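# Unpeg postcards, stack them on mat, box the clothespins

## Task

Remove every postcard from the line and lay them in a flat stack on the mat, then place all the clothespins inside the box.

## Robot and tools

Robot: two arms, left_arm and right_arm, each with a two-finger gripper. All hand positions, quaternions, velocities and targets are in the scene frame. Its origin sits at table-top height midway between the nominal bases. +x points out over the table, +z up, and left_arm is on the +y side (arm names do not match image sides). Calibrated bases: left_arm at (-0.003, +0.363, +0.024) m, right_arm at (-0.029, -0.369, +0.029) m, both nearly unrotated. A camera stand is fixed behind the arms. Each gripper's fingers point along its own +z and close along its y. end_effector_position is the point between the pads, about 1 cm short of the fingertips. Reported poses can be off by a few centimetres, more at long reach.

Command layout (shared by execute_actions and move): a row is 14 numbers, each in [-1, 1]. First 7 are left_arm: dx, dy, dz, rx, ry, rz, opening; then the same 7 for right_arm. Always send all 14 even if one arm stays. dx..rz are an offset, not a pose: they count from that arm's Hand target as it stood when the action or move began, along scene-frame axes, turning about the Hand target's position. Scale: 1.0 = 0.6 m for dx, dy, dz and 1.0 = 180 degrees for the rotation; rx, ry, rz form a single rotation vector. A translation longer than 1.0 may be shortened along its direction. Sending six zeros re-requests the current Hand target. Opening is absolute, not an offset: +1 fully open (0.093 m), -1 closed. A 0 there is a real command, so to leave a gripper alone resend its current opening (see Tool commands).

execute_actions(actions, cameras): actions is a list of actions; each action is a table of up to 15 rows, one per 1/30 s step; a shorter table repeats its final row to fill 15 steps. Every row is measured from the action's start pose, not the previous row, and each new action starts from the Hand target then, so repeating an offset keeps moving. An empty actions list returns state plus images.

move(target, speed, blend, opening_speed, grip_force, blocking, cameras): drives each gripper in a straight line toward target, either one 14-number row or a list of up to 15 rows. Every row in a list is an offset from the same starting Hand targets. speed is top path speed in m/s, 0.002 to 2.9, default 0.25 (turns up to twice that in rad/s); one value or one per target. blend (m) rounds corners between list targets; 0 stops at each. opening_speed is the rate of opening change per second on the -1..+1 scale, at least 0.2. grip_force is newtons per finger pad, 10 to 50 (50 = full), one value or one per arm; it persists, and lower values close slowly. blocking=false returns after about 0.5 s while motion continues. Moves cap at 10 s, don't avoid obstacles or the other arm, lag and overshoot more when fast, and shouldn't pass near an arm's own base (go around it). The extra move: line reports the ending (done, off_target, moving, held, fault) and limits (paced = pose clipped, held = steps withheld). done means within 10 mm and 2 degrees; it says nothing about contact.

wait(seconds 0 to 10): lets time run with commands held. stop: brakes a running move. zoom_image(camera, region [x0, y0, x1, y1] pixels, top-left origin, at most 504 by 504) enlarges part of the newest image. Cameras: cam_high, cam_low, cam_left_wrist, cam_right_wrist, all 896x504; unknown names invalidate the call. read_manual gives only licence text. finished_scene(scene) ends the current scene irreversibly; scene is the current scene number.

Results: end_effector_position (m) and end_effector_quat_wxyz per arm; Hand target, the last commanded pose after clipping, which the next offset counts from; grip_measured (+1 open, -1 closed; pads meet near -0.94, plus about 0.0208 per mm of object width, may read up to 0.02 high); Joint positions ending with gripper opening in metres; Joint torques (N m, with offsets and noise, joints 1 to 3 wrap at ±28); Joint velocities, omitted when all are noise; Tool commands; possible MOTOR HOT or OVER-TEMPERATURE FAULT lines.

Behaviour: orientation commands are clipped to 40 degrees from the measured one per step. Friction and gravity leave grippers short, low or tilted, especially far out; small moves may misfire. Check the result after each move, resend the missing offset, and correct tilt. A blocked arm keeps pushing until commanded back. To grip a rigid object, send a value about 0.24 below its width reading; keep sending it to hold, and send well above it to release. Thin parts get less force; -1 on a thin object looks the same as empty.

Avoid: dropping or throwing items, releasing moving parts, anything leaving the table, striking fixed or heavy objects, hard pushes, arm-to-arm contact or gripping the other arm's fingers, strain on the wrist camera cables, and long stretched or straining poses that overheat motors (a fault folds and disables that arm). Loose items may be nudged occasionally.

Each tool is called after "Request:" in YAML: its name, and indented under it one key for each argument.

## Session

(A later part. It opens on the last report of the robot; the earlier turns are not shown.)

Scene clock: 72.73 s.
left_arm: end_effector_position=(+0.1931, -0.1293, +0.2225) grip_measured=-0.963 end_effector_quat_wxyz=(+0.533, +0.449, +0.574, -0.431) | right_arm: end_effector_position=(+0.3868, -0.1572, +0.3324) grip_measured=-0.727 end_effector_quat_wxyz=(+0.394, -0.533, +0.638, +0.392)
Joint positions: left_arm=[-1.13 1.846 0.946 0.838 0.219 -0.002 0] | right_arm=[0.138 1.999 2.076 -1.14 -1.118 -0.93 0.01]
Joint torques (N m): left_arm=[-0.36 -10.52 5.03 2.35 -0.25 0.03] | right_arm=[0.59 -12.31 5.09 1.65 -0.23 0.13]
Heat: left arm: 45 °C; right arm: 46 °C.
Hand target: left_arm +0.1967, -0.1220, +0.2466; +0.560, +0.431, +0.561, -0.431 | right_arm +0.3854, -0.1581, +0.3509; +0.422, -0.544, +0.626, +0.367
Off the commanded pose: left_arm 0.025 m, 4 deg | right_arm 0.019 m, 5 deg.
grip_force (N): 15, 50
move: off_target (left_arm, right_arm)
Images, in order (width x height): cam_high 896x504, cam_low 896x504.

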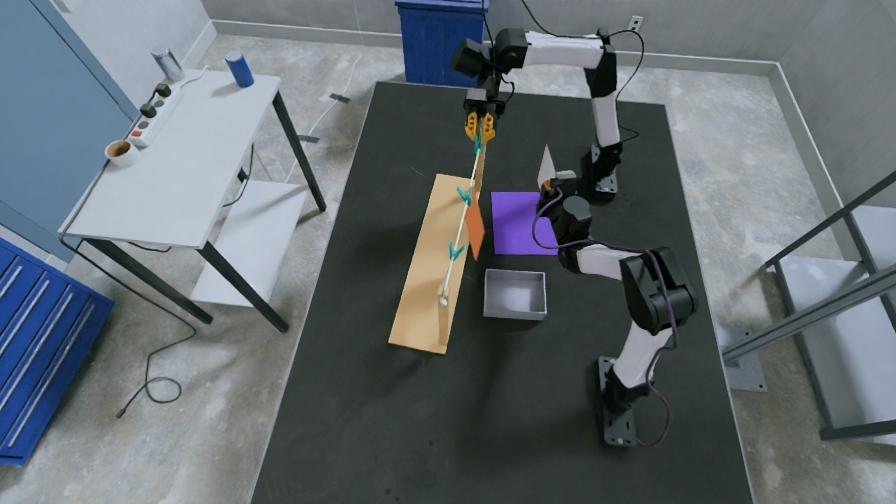

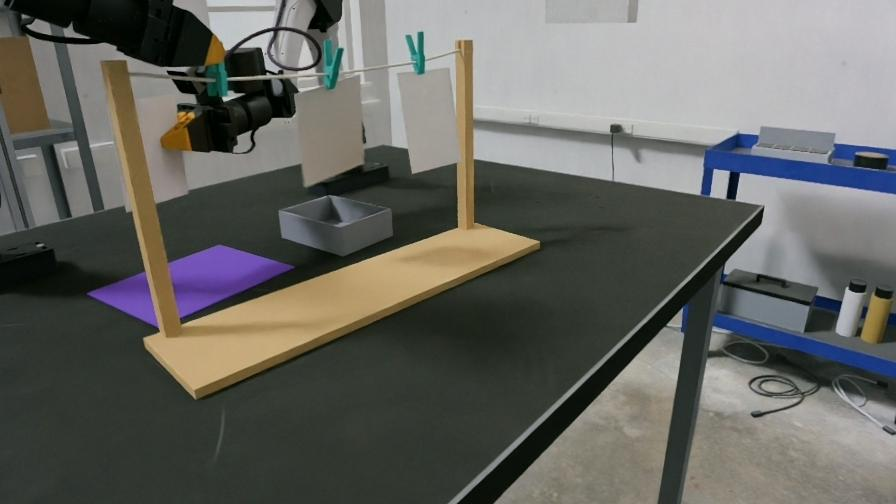

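Request:
move:
  target: [0,0,0,0,0,0,-1,-0.01,-0.01,0.12,0,0,0,-1]
  speed: 0.1
  cameras: ["cam_low","cam_right_wrist"]

Scene clock: 75.33 s.
left_arm: end_effector_position=(+0.1931, -0.1293, +0.2225) grip_measured=-0.963 end_effector_quat_wxyz=(+0.533, +0.449, +0.574, -0.431) | right_arm: end_effector_position=(+0.3808, -0.1574, +0.4168) grip_measured=-0.727 end_effector_quat_wxyz=(+0.421, -0.535, +0.627, +0.380)
Joint positions: left_arm=[-1.13 1.846 0.946 0.838 0.219 -0.002 0] | right_arm=[0.14 2.195 2.754 -1.516 -1.118 -0.879 0.01]
Joint torques (N m): left_arm=[-0.39 -10.48 5.01 2.36 -0.24 0.03] | right_arm=[-0.36 -8.87 7.16 1.07 -0.3 -0.13]
Heat: left arm: 45 °C; right arm: 46 °C.
Hand target: left_arm +0.1967, -0.1220, +0.2466; +0.560, +0.431, +0.561, -0.431 | right_arm +0.3794, -0.1641, +0.4229; +0.422, -0.544, +0.626, +0.367
Off the commanded pose: left_arm 0.025 m, 4 deg | right_arm 0.009 m, 2 deg.
grip_force (N): 15, 50
move: off_target (left_arm)
Images, in order (width x height): cam_low 896x504, cam_right_wrist 896x504.

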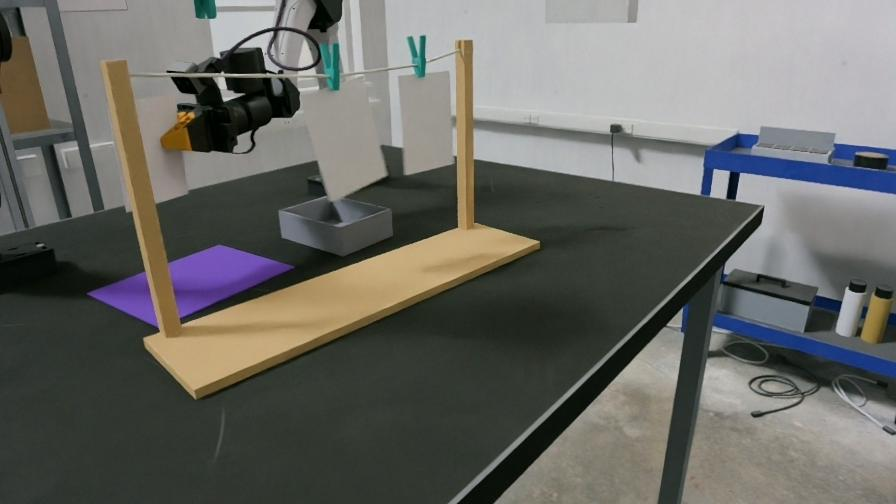

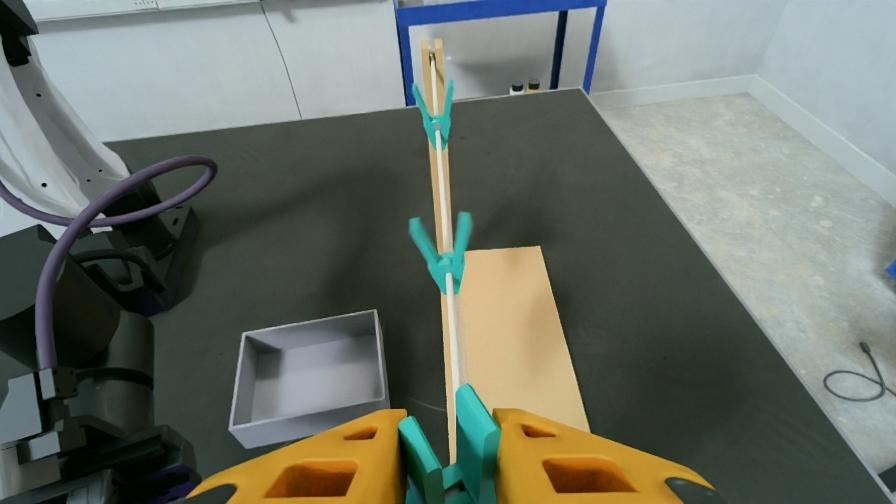

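Request:
move:
  target: [0.06,0.753,0.1,0,0,0.30,-1,-0.1,0,-0.02,0,0,0,-1]
  speed: 0.25
  cameras: ["cam_high"]

Scene clock: 78.80 s.
left_arm: end_effector_position=(+0.2341, +0.3305, +0.2931) grip_measured=-0.963 end_effector_quat_wxyz=(+0.693, +0.122, +0.697, -0.135) | right_arm: end_effector_position=(+0.3239, -0.1660, +0.3967) grip_measured=-0.727 end_effector_quat_wxyz=(+0.396, -0.532, +0.640, +0.389)
Joint positions: left_arm=[0.325 0.314 0.372 -0.061 0.696 -0.017 0] | right_arm=[0.14 1.821 2.108 -1.333 -1.112 -0.915 0.01]
Joint torques (N m): left_arm=[0.18 2.21 10.85 1.59 0.08 0.2] | right_arm=[0.61 -10.28 4.33 1.73 -0.24 0.15]
Heat: left arm: 44 °C; right arm: 46 °C.
Hand target: left_arm +0.2327, +0.3298, +0.3066; +0.695, +0.129, +0.695, -0.130 | right_arm +0.3194, -0.1641, +0.4109; +0.422, -0.544, +0.626, +0.367
Off the commanded pose: left_arm 0.014 m, 1 deg | right_arm 0.015 m, 4 deg.
grip_force (N): 15, 50
move: off_target (left_arm, right_arm)
Images, in order (width x height): cam_high 896x504.

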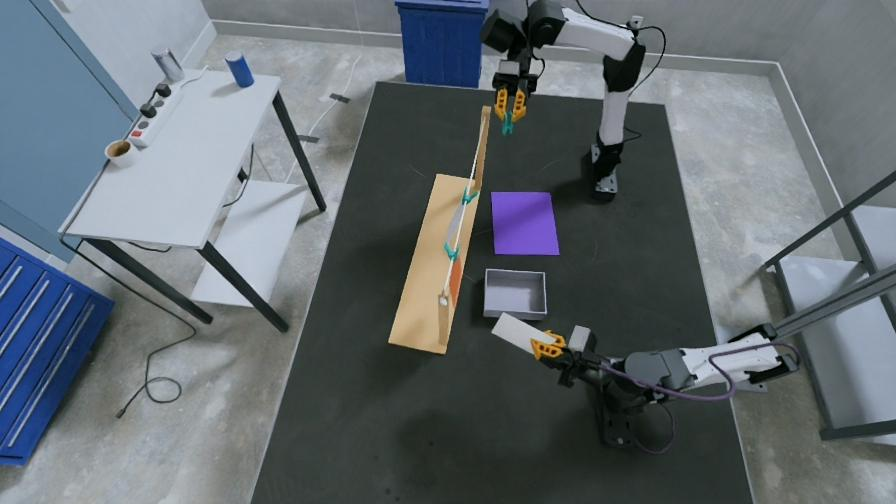

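Request:
move:
  target:
    - [0.02,0.15,0.0,0,0,0.05,-1,-0.1,0.23,-0.15,-0.329,-0.043,0.069,-1]
    - [0.02,0.15,0.0,0,0,0.05,-1,-0.115,0.44,-0.30,-0.329,-0.043,0.069,-1]
  speed: 0.2
  cameras: ["all"]

Scene clock: 84.13 s.
left_arm: end_effector_position=(+0.2421, +0.4192, +0.2754) grip_measured=-0.964 end_effector_quat_wxyz=(+0.677, +0.030, +0.728, -0.108) | right_arm: end_effector_position=(+0.2395, +0.0893, +0.2088) grip_measured=-0.727 end_effector_quat_wxyz=(-0.178, +0.765, -0.619, -0.032)
Joint positions: left_arm=[0.834 0.548 0.383 0.047 1.036 -0.016 0] | right_arm=[1.036 2.502 2.827 -1.533 -0.011 -0.741 0.01]
Joint torques (N m): left_arm=[0.16 1.13 10.88 2.42 0.2 0.3] | right_arm=[0.18 -12.33 8.13 1.64 0.12 0.18]
Heat: left arm: 44 °C; right arm: 46 °C.
Hand target: left_arm +0.2447, +0.4198, +0.3066; +0.703, +0.074, +0.703, -0.075 | right_arm +0.2504, +0.0999, +0.2309; -0.098, +0.765, -0.636, -0.016
Off the commanded pose: left_arm 0.031 m, 8 deg | right_arm 0.027 m, 10 deg.
elbow stopped short (right arm): the move would have taken joint 3 (elbow) straighter than the controller allows.
grip_force (N): 15, 50
move: off_target (left_arm, right_arm)

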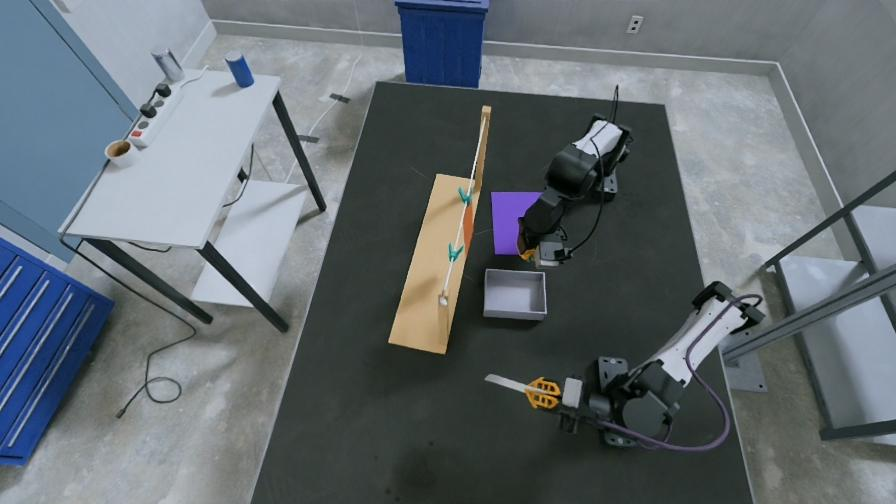

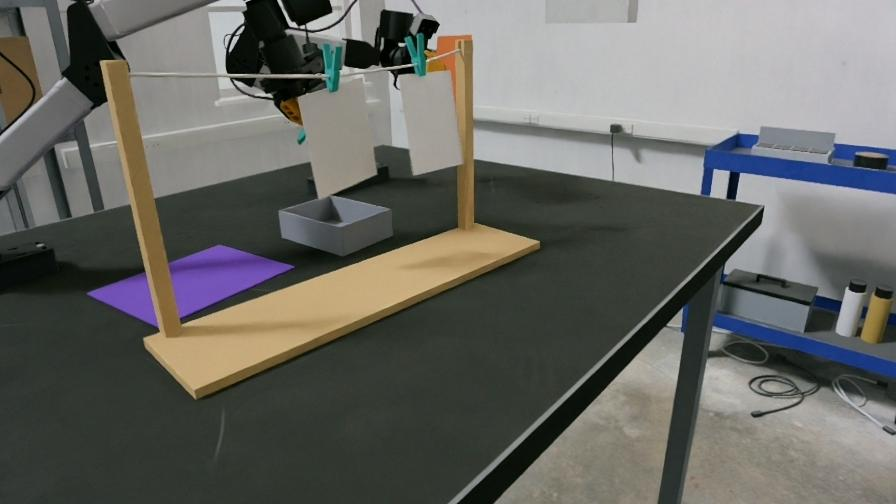

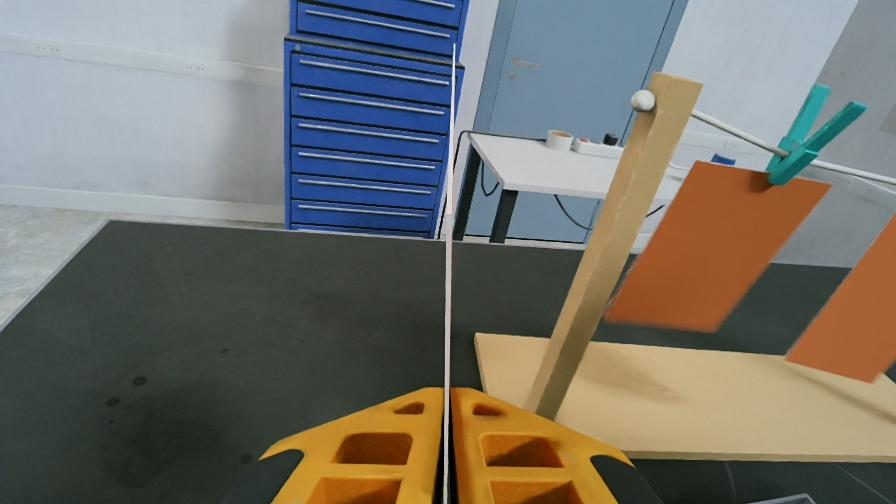

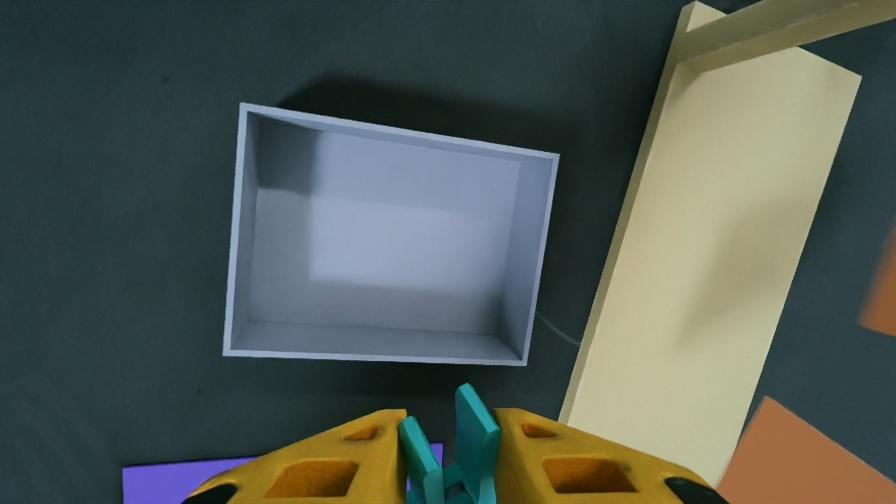

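Request:
move:
  target:
    - [0,0,0.04,0,0,0,-1,0,0.05,-0.05,0.06,-0.033,0.011,-1]
    - [0,0,0.04,0,0,0,-1,0,0.05,-0.19,0.06,-0.033,0.011,-1]
  speed: 0.15
  cameras: ["all"]

Scene clock: 87.37 s.
left_arm: end_effector_position=(+0.2442, +0.4210, +0.3106) grip_measured=-0.964 end_effector_quat_wxyz=(+0.692, +0.051, +0.714, -0.091) | right_arm: end_effector_position=(+0.2433, +0.1193, +0.0891) grip_measured=-0.727 end_effector_quat_wxyz=(-0.157, +0.773, -0.613, -0.031)
Joint positions: left_arm=[0.834 0.579 0.482 0.047 1.041 -0.016 0] | right_arm=[1.057 2.494 2.323 -1.077 -0.011 -0.74 0.01]
Joint torques (N m): left_arm=[-0.29 0.99 10.58 1.82 0.09 0.22] | right_arm=[0.46 -15.92 5.45 1.55 0.04 0.1]
Heat: left arm: 46 °C; right arm: 46 °C.
Hand target: left_arm +0.2447, +0.4198, +0.3306; +0.703, +0.074, +0.703, -0.075 | right_arm +0.2504, +0.1299, +0.1169; -0.202, +0.763, -0.613, -0.038
Off the commanded pose: left_arm 0.020 m, 4 deg | right_arm 0.031 m, 5 deg.
elbow stopped short (right arm): the move would have taken joint 3 (elbow) straighter than the controller allows.
grip_force (N): 15, 50
move: off_target (left_arm, right_arm)

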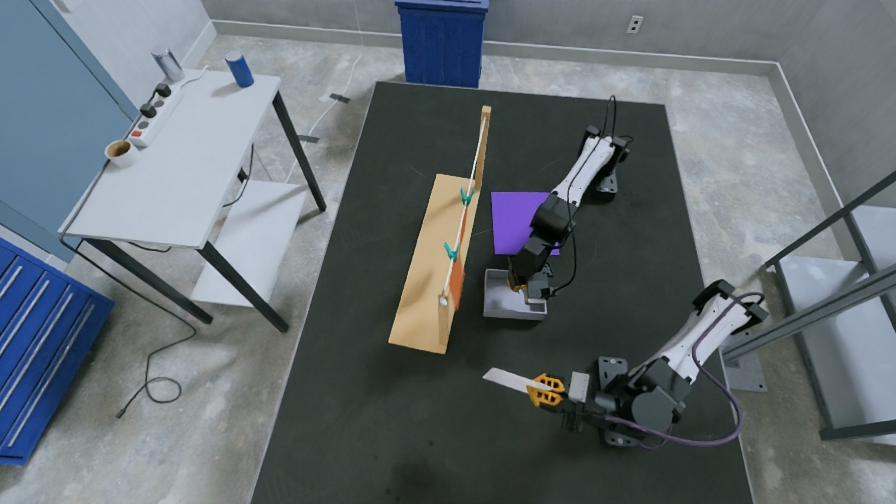

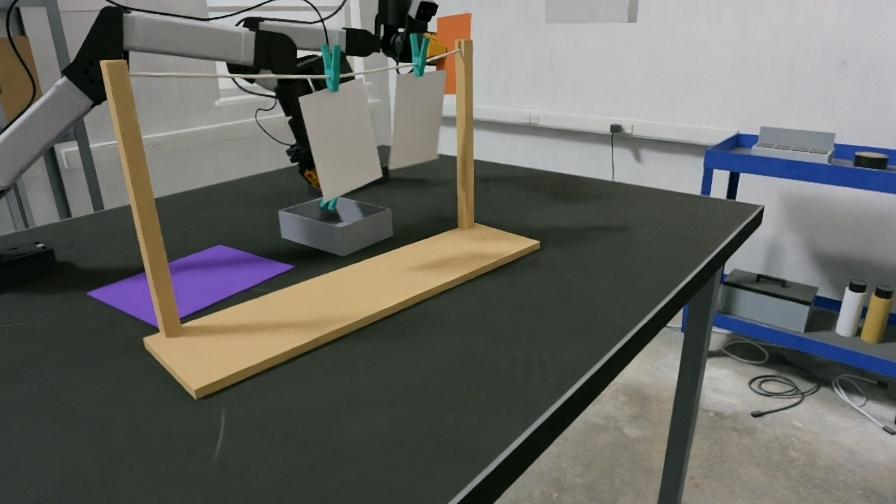

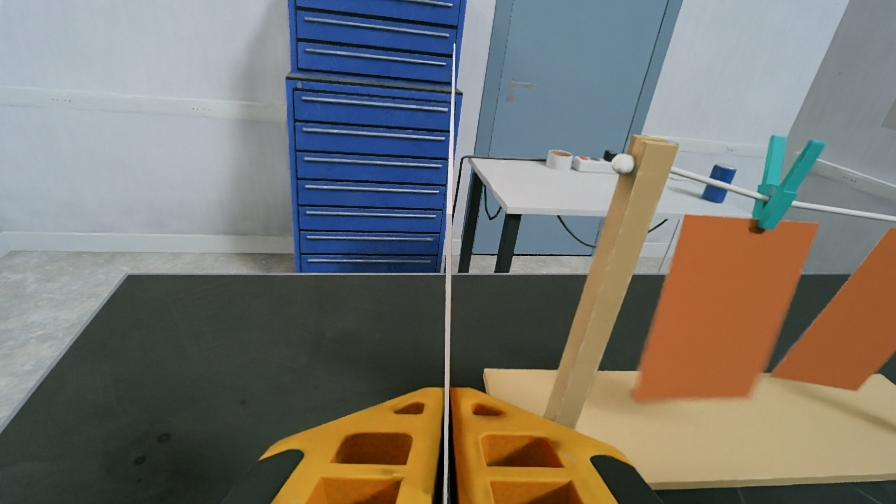

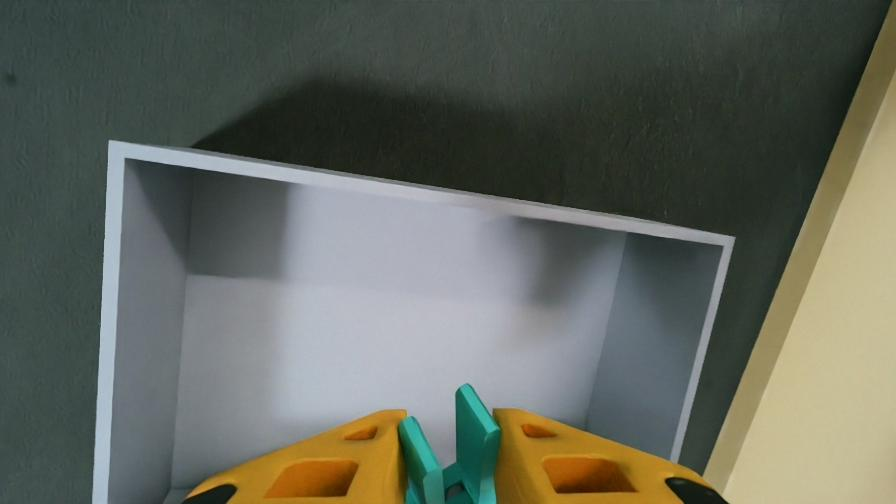

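Request:
move:
  target:
    - [0,0,0,0,0,0,-1,0,0.035,0,0,0,0,-1]
    - [0,0,0,0,0,0,-1,0,0.035,-0.062,0,0,0,-1]
  speed: 0.1
  cameras: ["cam_low","cam_right_wrist"]

Request:
zoom_image:
  camera: "cam_low"
  region: [260, 130, 420, 260]

Scene clock: 90.23 s.
left_arm: end_effector_position=(+0.2442, +0.4210, +0.3106) grip_measured=-0.964 end_effector_quat_wxyz=(+0.692, +0.051, +0.714, -0.091) | right_arm: end_effector_position=(+0.2430, +0.1405, +0.0555) grip_measured=-0.727 end_effector_quat_wxyz=(-0.161, +0.776, -0.609, -0.034)
Joint positions: left_arm=[0.834 0.579 0.482 0.047 1.041 -0.016 0] | right_arm=[1.076 2.602 2.387 -1.025 -0.011 -0.731 0.01]
Joint torques (N m): left_arm=[-0.32 0.95 10.55 1.81 0.1 0.22] | right_arm=[0.64 -15.98 5 1.58 0.12 0.16]
Heat: left arm: 47 °C; right arm: 47 °C.
Hand target: left_arm +0.2447, +0.4198, +0.3306; +0.703, +0.074, +0.703, -0.075 | right_arm +0.2504, +0.1509, +0.0797; -0.202, +0.763, -0.613, -0.038
Off the commanded pose: left_arm 0.020 m, 4 deg | right_arm 0.027 m, 5 deg.
grip_force (N): 15, 50
move: off_target (left_arm, right_arm)
Images, in order (width x height): cam_low 896x504, cam_right_wrist 896x504.

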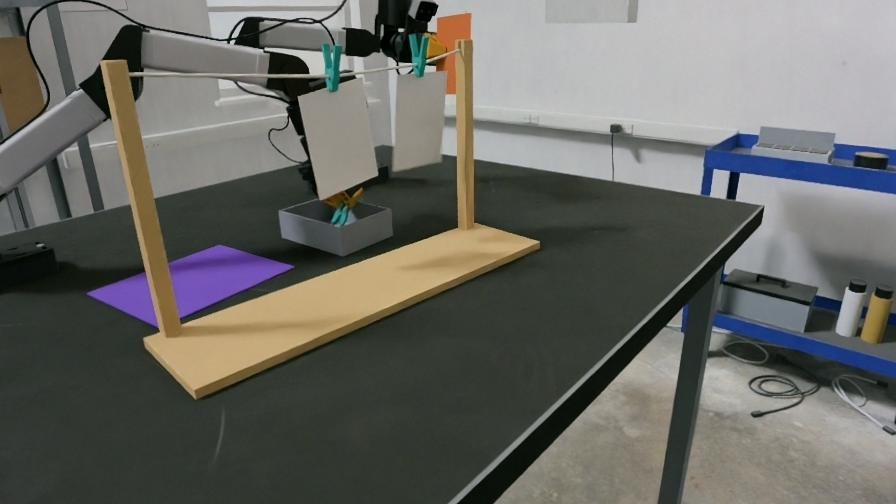

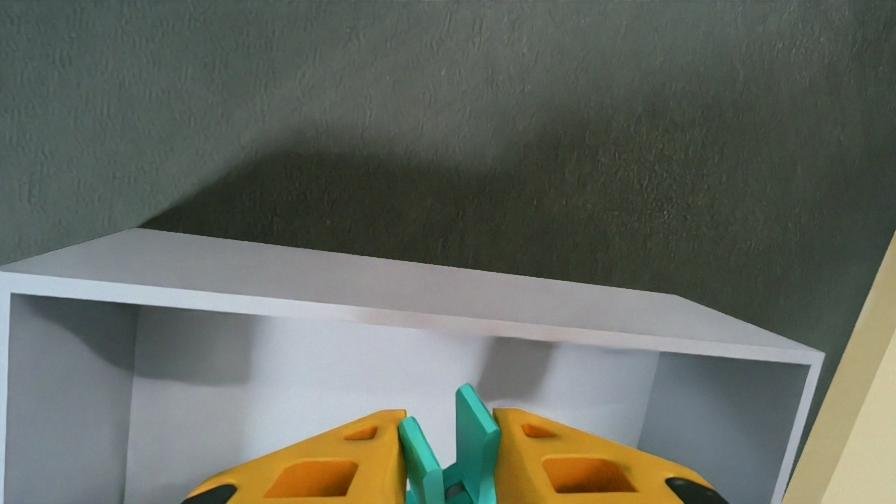

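Scaled by 3.150 from the camera's 896x504 image, which has a finer 1280x720 frame.

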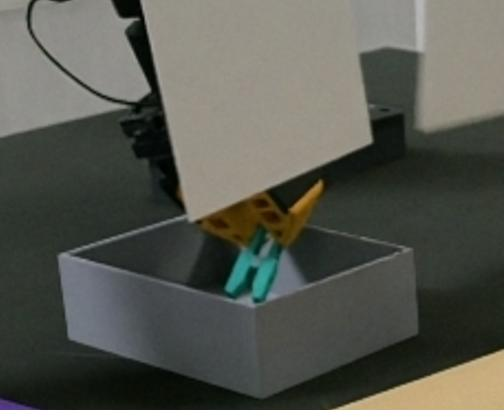

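Request:
move:
  target:
    - [0,0,0,0,0,0,-1,0,0,-0.02,0,0,0,-1]
    - [0,0,0,0,0,0,-1,0,0,-0.02,0,0,0,-0.1]
  speed: 0.1
  opening_speed: 0.5
  cameras: ["cam_low","cam_right_wrist"]

Request:
zoom_image:
  camera: "cam_low"
  region: [260, 130, 420, 260]

Scene clock: 93.97 s.
left_arm: end_effector_position=(+0.2442, +0.4210, +0.3106) grip_measured=-0.964 end_effector_quat_wxyz=(+0.692, +0.051, +0.714, -0.091) | right_arm: end_effector_position=(+0.2427, +0.1399, +0.0418) grip_measured=-0.103 end_effector_quat_wxyz=(-0.160, +0.776, -0.609, -0.033)
Joint positions: left_arm=[0.834 0.579 0.482 0.047 1.041 -0.016 0] | right_arm=[1.076 2.602 2.333 -0.974 -0.011 -0.731 0.04]
Joint torques (N m): left_arm=[-0.34 0.94 10.62 1.8 0.08 0.21] | right_arm=[0.62 -16.24 4.96 1.56 0.11 0.16]
Heat: left arm: 48 °C; right arm: 48 °C.
Hand target: left_arm +0.2447, +0.4198, +0.3306; +0.703, +0.074, +0.703, -0.075 | right_arm +0.2504, +0.1509, +0.0677; -0.202, +0.763, -0.613, -0.038
Off the commanded pose: left_arm 0.020 m, 4 deg | right_arm 0.029 m, 5 deg.
grip_force (N): 15, 50
move: off_target (left_arm, right_arm); target 2's new opening was sent with right_arm's hand 0.029 m and 5 deg from that target
Images, in order (width x height): cam_low 896x504, cam_right_wrist 896x504.

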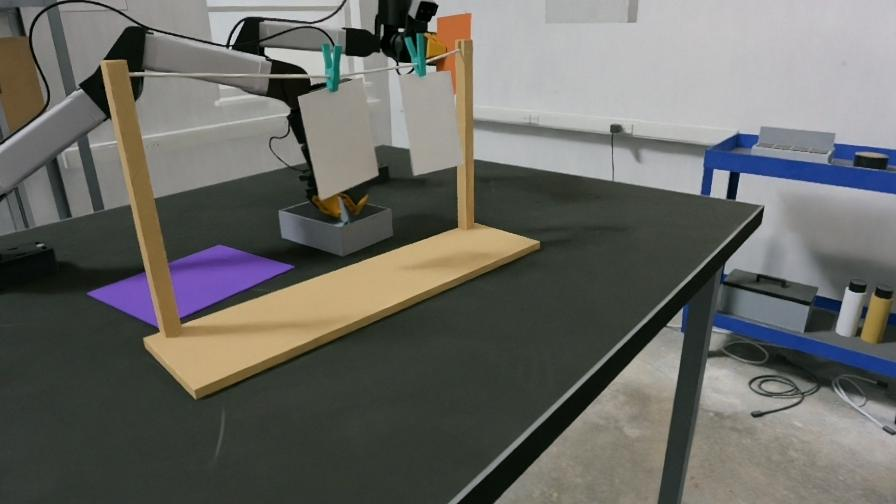

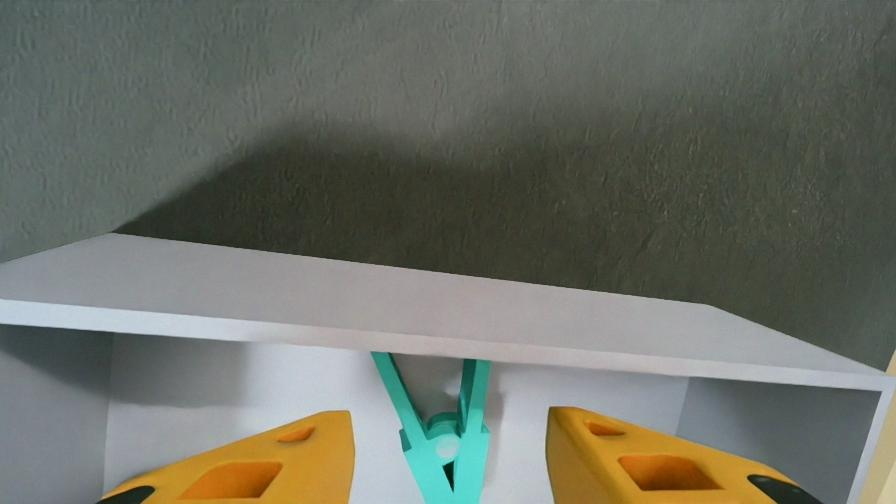

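Scaled by 3.150 from the camera's 896x504 image, which has a finer 1280x720 frame.

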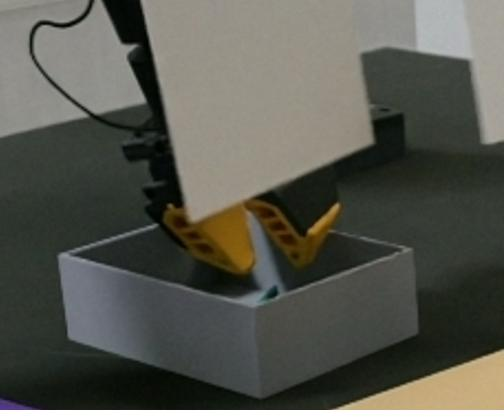

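Request:
move:
  target:
    - [0.01,-0.03,0,0.2,0,-0.03,-1,0,0,0.33,0,0,0,0.2]
    - [0.01,-0.05,0,0.503,-0.009,-0.078,-1,-0.085,-0.75,0.40,0,0,0,-1]
  speed: 0.3
  blend: [0.04,0]
  cameras: ["all"]

Scene clock: 100.77 s.
left_arm: end_effector_position=(+0.2525, +0.3915, +0.3197) grip_measured=-0.964 end_effector_quat_wxyz=(+0.439, +0.624, +0.530, +0.369) | right_arm: end_effector_position=(+0.2089, -0.3033, +0.3061) grip_measured=-0.978 end_effector_quat_wxyz=(-0.225, +0.751, -0.621, +0.007)
Joint positions: left_arm=[0.498 0.686 0.868 -0.616 0.625 1.831 0] | right_arm=[0.052 1.299 1.603 -1.545 -0.318 -1.651 0]
Joint torques (N m): left_arm=[-0.98 0.73 10.25 1.43 0.14 0.21] | right_arm=[-0.21 -3.66 4.11 0.8 -0.49 -0.12]
Heat: left arm: 48 °C; right arm: 48 °C.
Hand target: left_arm +0.2507, +0.3898, +0.3306; +0.438, +0.628, +0.527, +0.370 | right_arm +0.1994, -0.2991, +0.3077; -0.202, +0.763, -0.613, -0.038
Off the commanded pose: left_arm 0.011 m, 1 deg | right_arm 0.011 m, 6 deg.
elbow stopped short (right arm): the move would have taken joint 3 (elbow) straighter than the controller allows.
joint sent to its limit (right arm) — joint 4 (wrist pitch), lower limit. The joint targets are off in position and orientation.
grip_force (N): 15, 50
move: off_target (left_arm, right_arm); target 2's new opening was sent with right_arm's hand 0.011 m and 6 deg from that target

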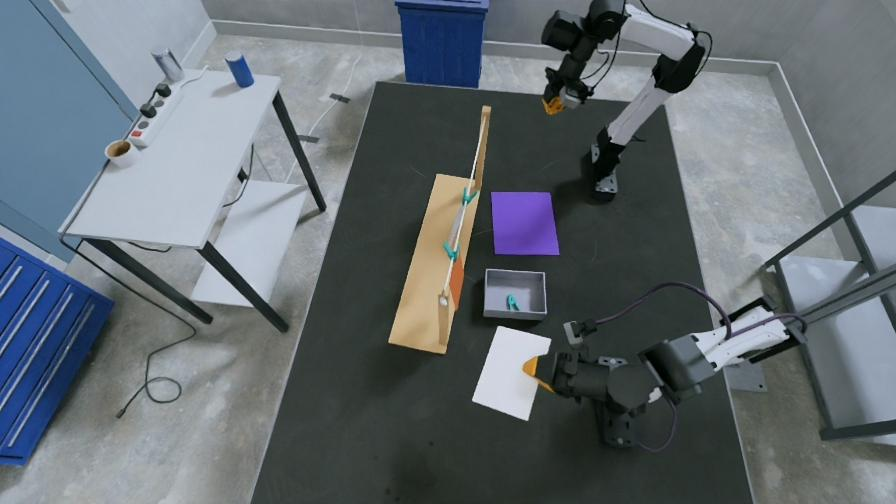

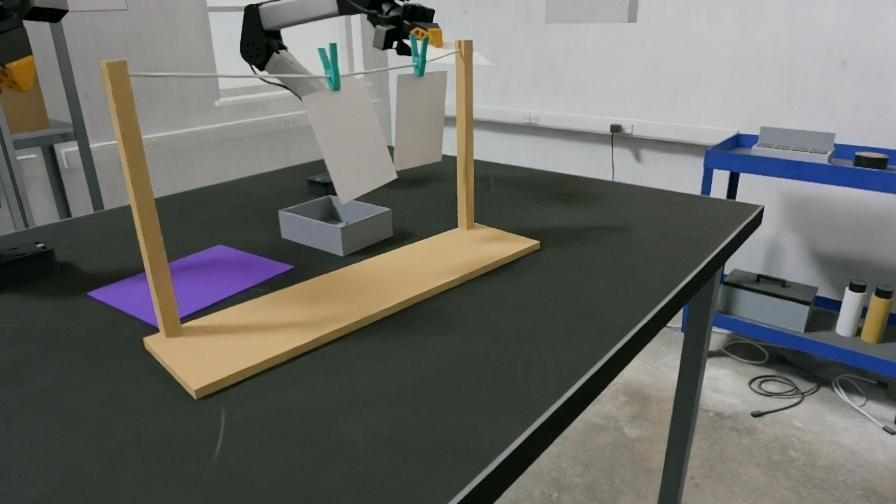

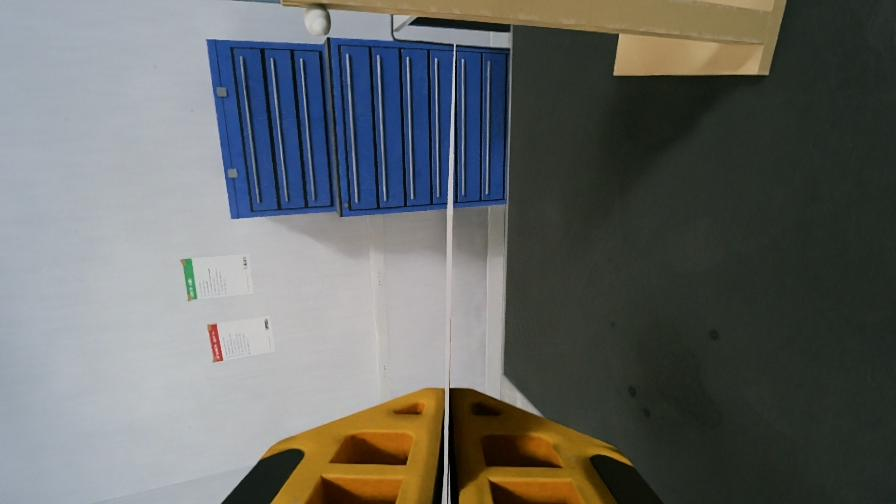

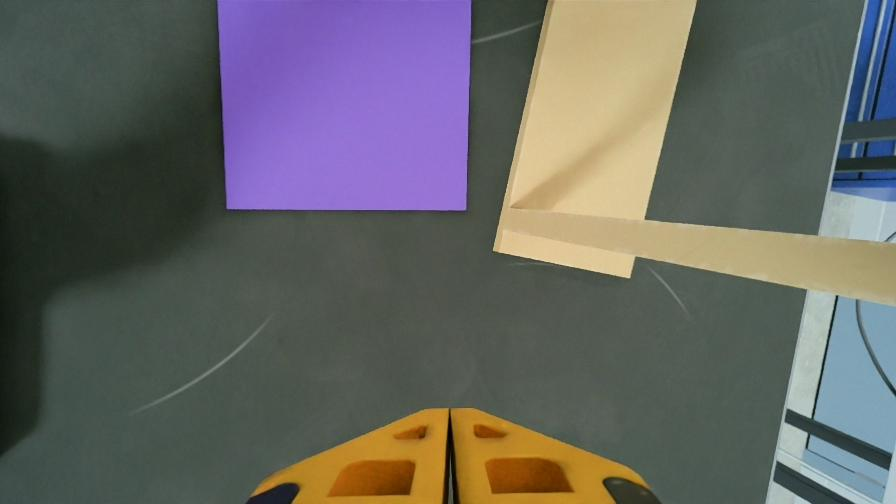

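Request:
move:
  target:
    - [-0.123,-0.6,-0.10,0,0,0,-1,0,0,0,0,0,0,-1]
    - [-0.123,-0.858,-0.2,0,0,0,-1,0,0,0,0,0,0,-1]
  speed: 0.25
  blend: [0.04,0]
  cameras: ["all"]

Scene clock: 104.33 s.
left_arm: end_effector_position=(+0.1745, -0.1232, +0.1982) grip_measured=-0.964 end_effector_quat_wxyz=(+0.430, +0.645, +0.518, +0.363) | right_arm: end_effector_position=(+0.2089, -0.3033, +0.3061) grip_measured=-0.978 end_effector_quat_wxyz=(-0.225, +0.751, -0.621, +0.007)
Joint positions: left_arm=[-1.525 2.168 1.797 -0.651 -1.125 0.619 0] | right_arm=[0.052 1.299 1.603 -1.545 -0.318 -1.651 0]
Joint torques (N m): left_arm=[-0.87 -8.69 10.11 0.81 -0.91 -0.15] | right_arm=[-0.13 -3.66 4.16 0.79 -0.49 -0.11]
Heat: left arm: 48 °C; right arm: 47 °C.
Hand target: left_arm +0.1769, -0.1250, +0.2106; +0.438, +0.628, +0.527, +0.370 | right_arm +0.1994, -0.2991, +0.3077; -0.202, +0.763, -0.613, -0.038
Off the commanded pose: left_arm 0.013 m, 2 deg | right_arm 0.011 m, 6 deg.
joint sent to its limit (right arm) — joint 4 (wrist pitch), lower limit. The joint targets are off in position and orientation.
grip_force (N): 15, 50
move: off_target (left_arm, right_arm)

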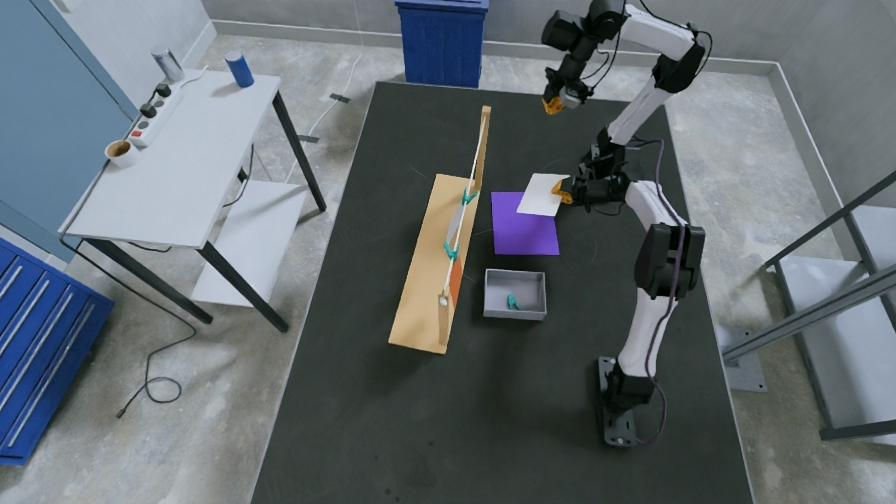

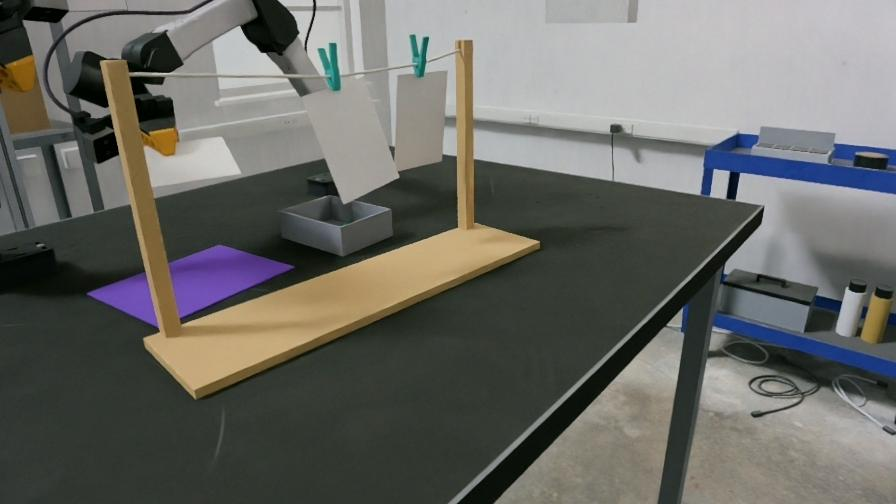

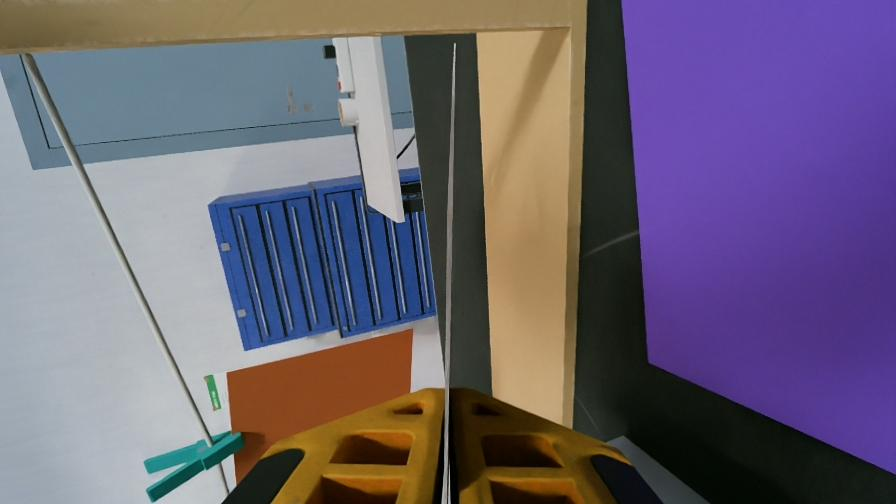

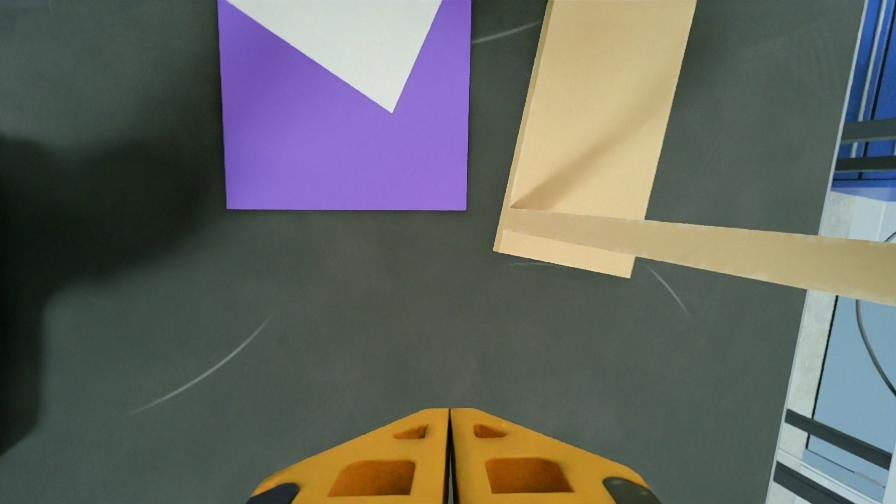

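Request:
move:
  target: [0.01,0,-0.22,0,0,0.0,-1,0,0,0,0,0,0,-1]
  speed: 0.15
  cameras: ["cam_high","cam_low","cam_right_wrist"]

Scene clock: 107.00 s.
left_arm: end_effector_position=(+0.1747, -0.1248, +0.0737) grip_measured=-0.964 end_effector_quat_wxyz=(+0.422, +0.647, +0.518, +0.367) | right_arm: end_effector_position=(+0.2089, -0.3033, +0.3061) grip_measured=-0.978 end_effector_quat_wxyz=(-0.225, +0.751, -0.621, +0.007)
Joint positions: left_arm=[-1.525 2.349 1.592 -0.298 -1.127 0.601 0] | right_arm=[0.052 1.299 1.603 -1.545 -0.318 -1.651 0]
Joint torques (N m): left_arm=[0.25 -10.03 4.74 1.57 -0.83 0.15] | right_arm=[-0.17 -3.67 4.11 0.82 -0.48 -0.11]
Heat: left arm: 48 °C; right arm: 46 °C.
Hand target: left_arm +0.1829, -0.1250, +0.0786; +0.438, +0.628, +0.527, +0.370 | right_arm +0.1994, -0.2991, +0.3077; -0.202, +0.763, -0.613, -0.038
Off the commanded pose: left_arm 0.010 m, 3 deg | right_arm 0.011 m, 6 deg.
joint sent to its limit (right arm) — joint 4 (wrist pitch), lower limit. The joint targets are off in position and orientation.
grip_force (N): 15, 50
move: off_target (left_arm, right_arm)
Images, in order (width x height): cam_high 896x504, cam_low 896x504, cam_right_wrist 896x504.

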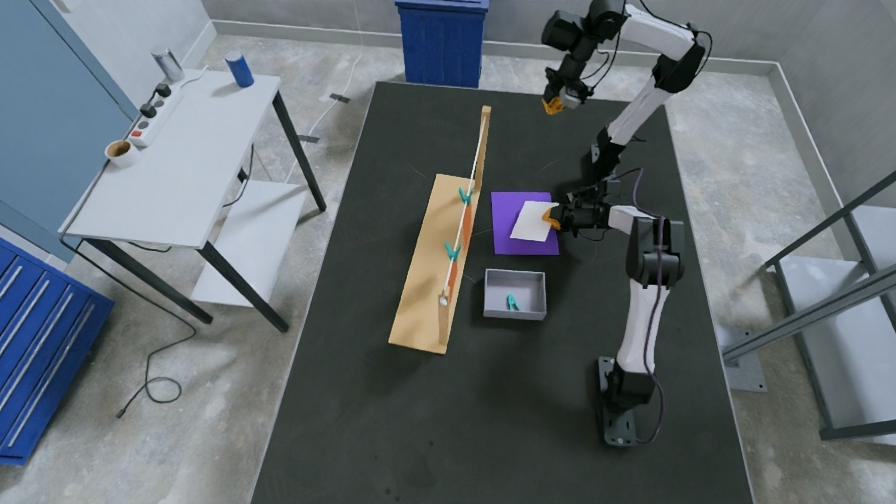

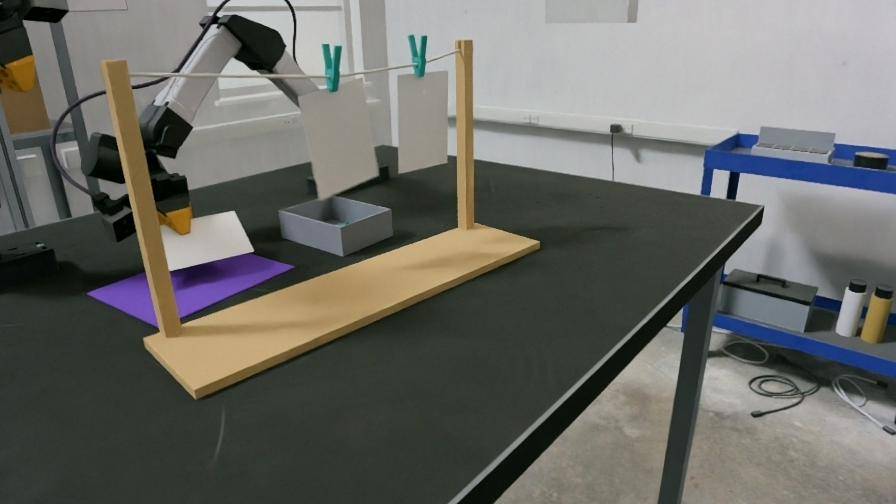

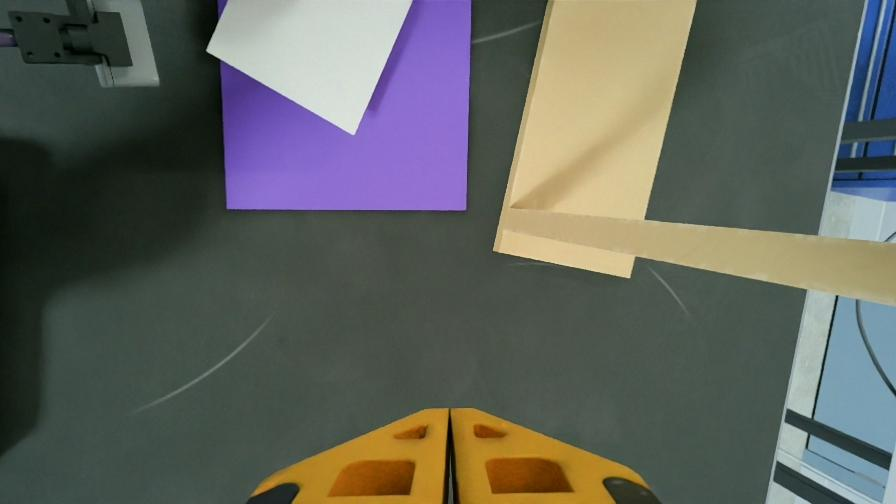

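Request:
move:
  target:
    - [0.045,-0.03,0,0,0,0.09,-1,0,0,0,0,0,0,-1]
    - [0.045,-0.03,-0.065,0,0,0.09,-1,0,0,0,0,0,0,-1]
  speed: 0.1
  cameras: ["cam_high","cam_low","cam_right_wrist"]

Scene clock: 110.47 s.
left_arm: end_effector_position=(+0.2046, -0.1381, +0.0413) grip_measured=-0.964 end_effector_quat_wxyz=(+0.370, +0.563, +0.595, +0.439) | right_arm: end_effector_position=(+0.2089, -0.3033, +0.3061) grip_measured=-0.978 end_effector_quat_wxyz=(-0.225, +0.751, -0.621, +0.007)
Joint positions: left_arm=[-1.481 2.88 2.506 -1.242 -1.223 0.009 0] | right_arm=[0.052 1.299 1.603 -1.545 -0.318 -1.651 0]
Joint torques (N m): left_arm=[0.17 -10.29 8.25 0.36 -0.64 -0.11] | right_arm=[-0.24 -3.67 4.16 0.82 -0.48 -0.12]
Heat: left arm: 48 °C; right arm: 46 °C.
Hand target: left_arm +0.2099, -0.1430, +0.0396; +0.381, +0.548, +0.610, +0.428 | right_arm +0.1994, -0.2991, +0.3077; -0.202, +0.763, -0.613, -0.038
Off the commanded pose: left_arm 0.007 m, 3 deg | right_arm 0.011 m, 6 deg.
joint sent to its limit (right arm) — joint 4 (wrist pitch), lower limit. The joint targets are off in position and orientation.
grip_force (N): 15, 50
move: off_target (left_arm, right_arm)
Images, in order (width x height): cam_high 896x504, cam_low 896x504, cam_right_wrist 896x504.

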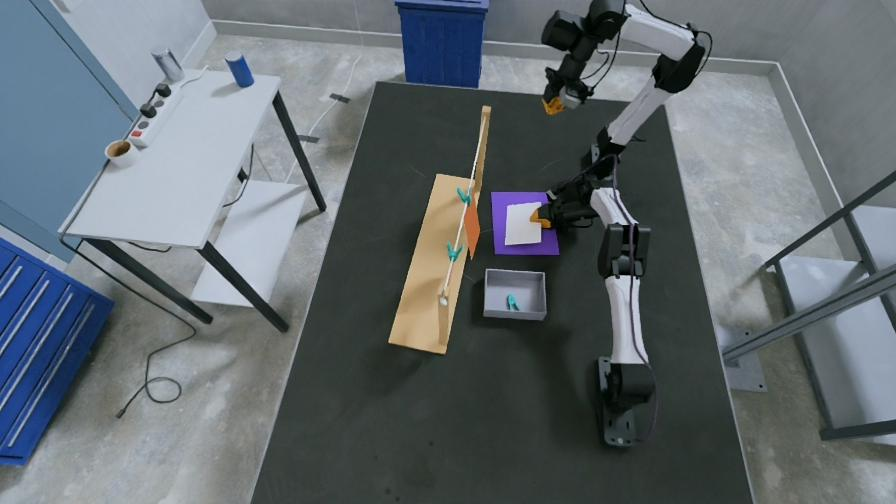

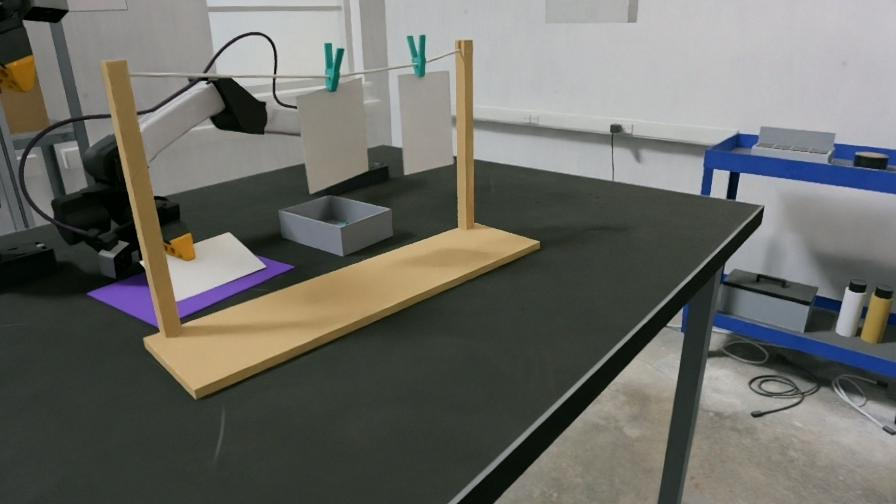

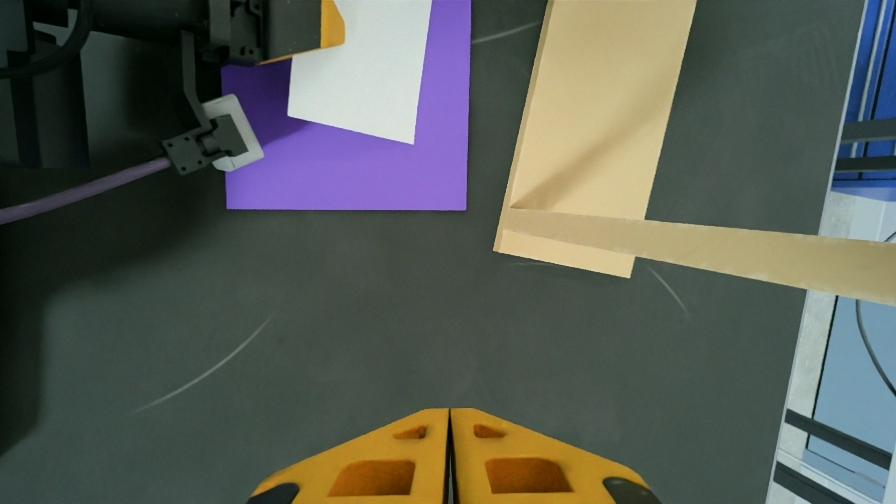

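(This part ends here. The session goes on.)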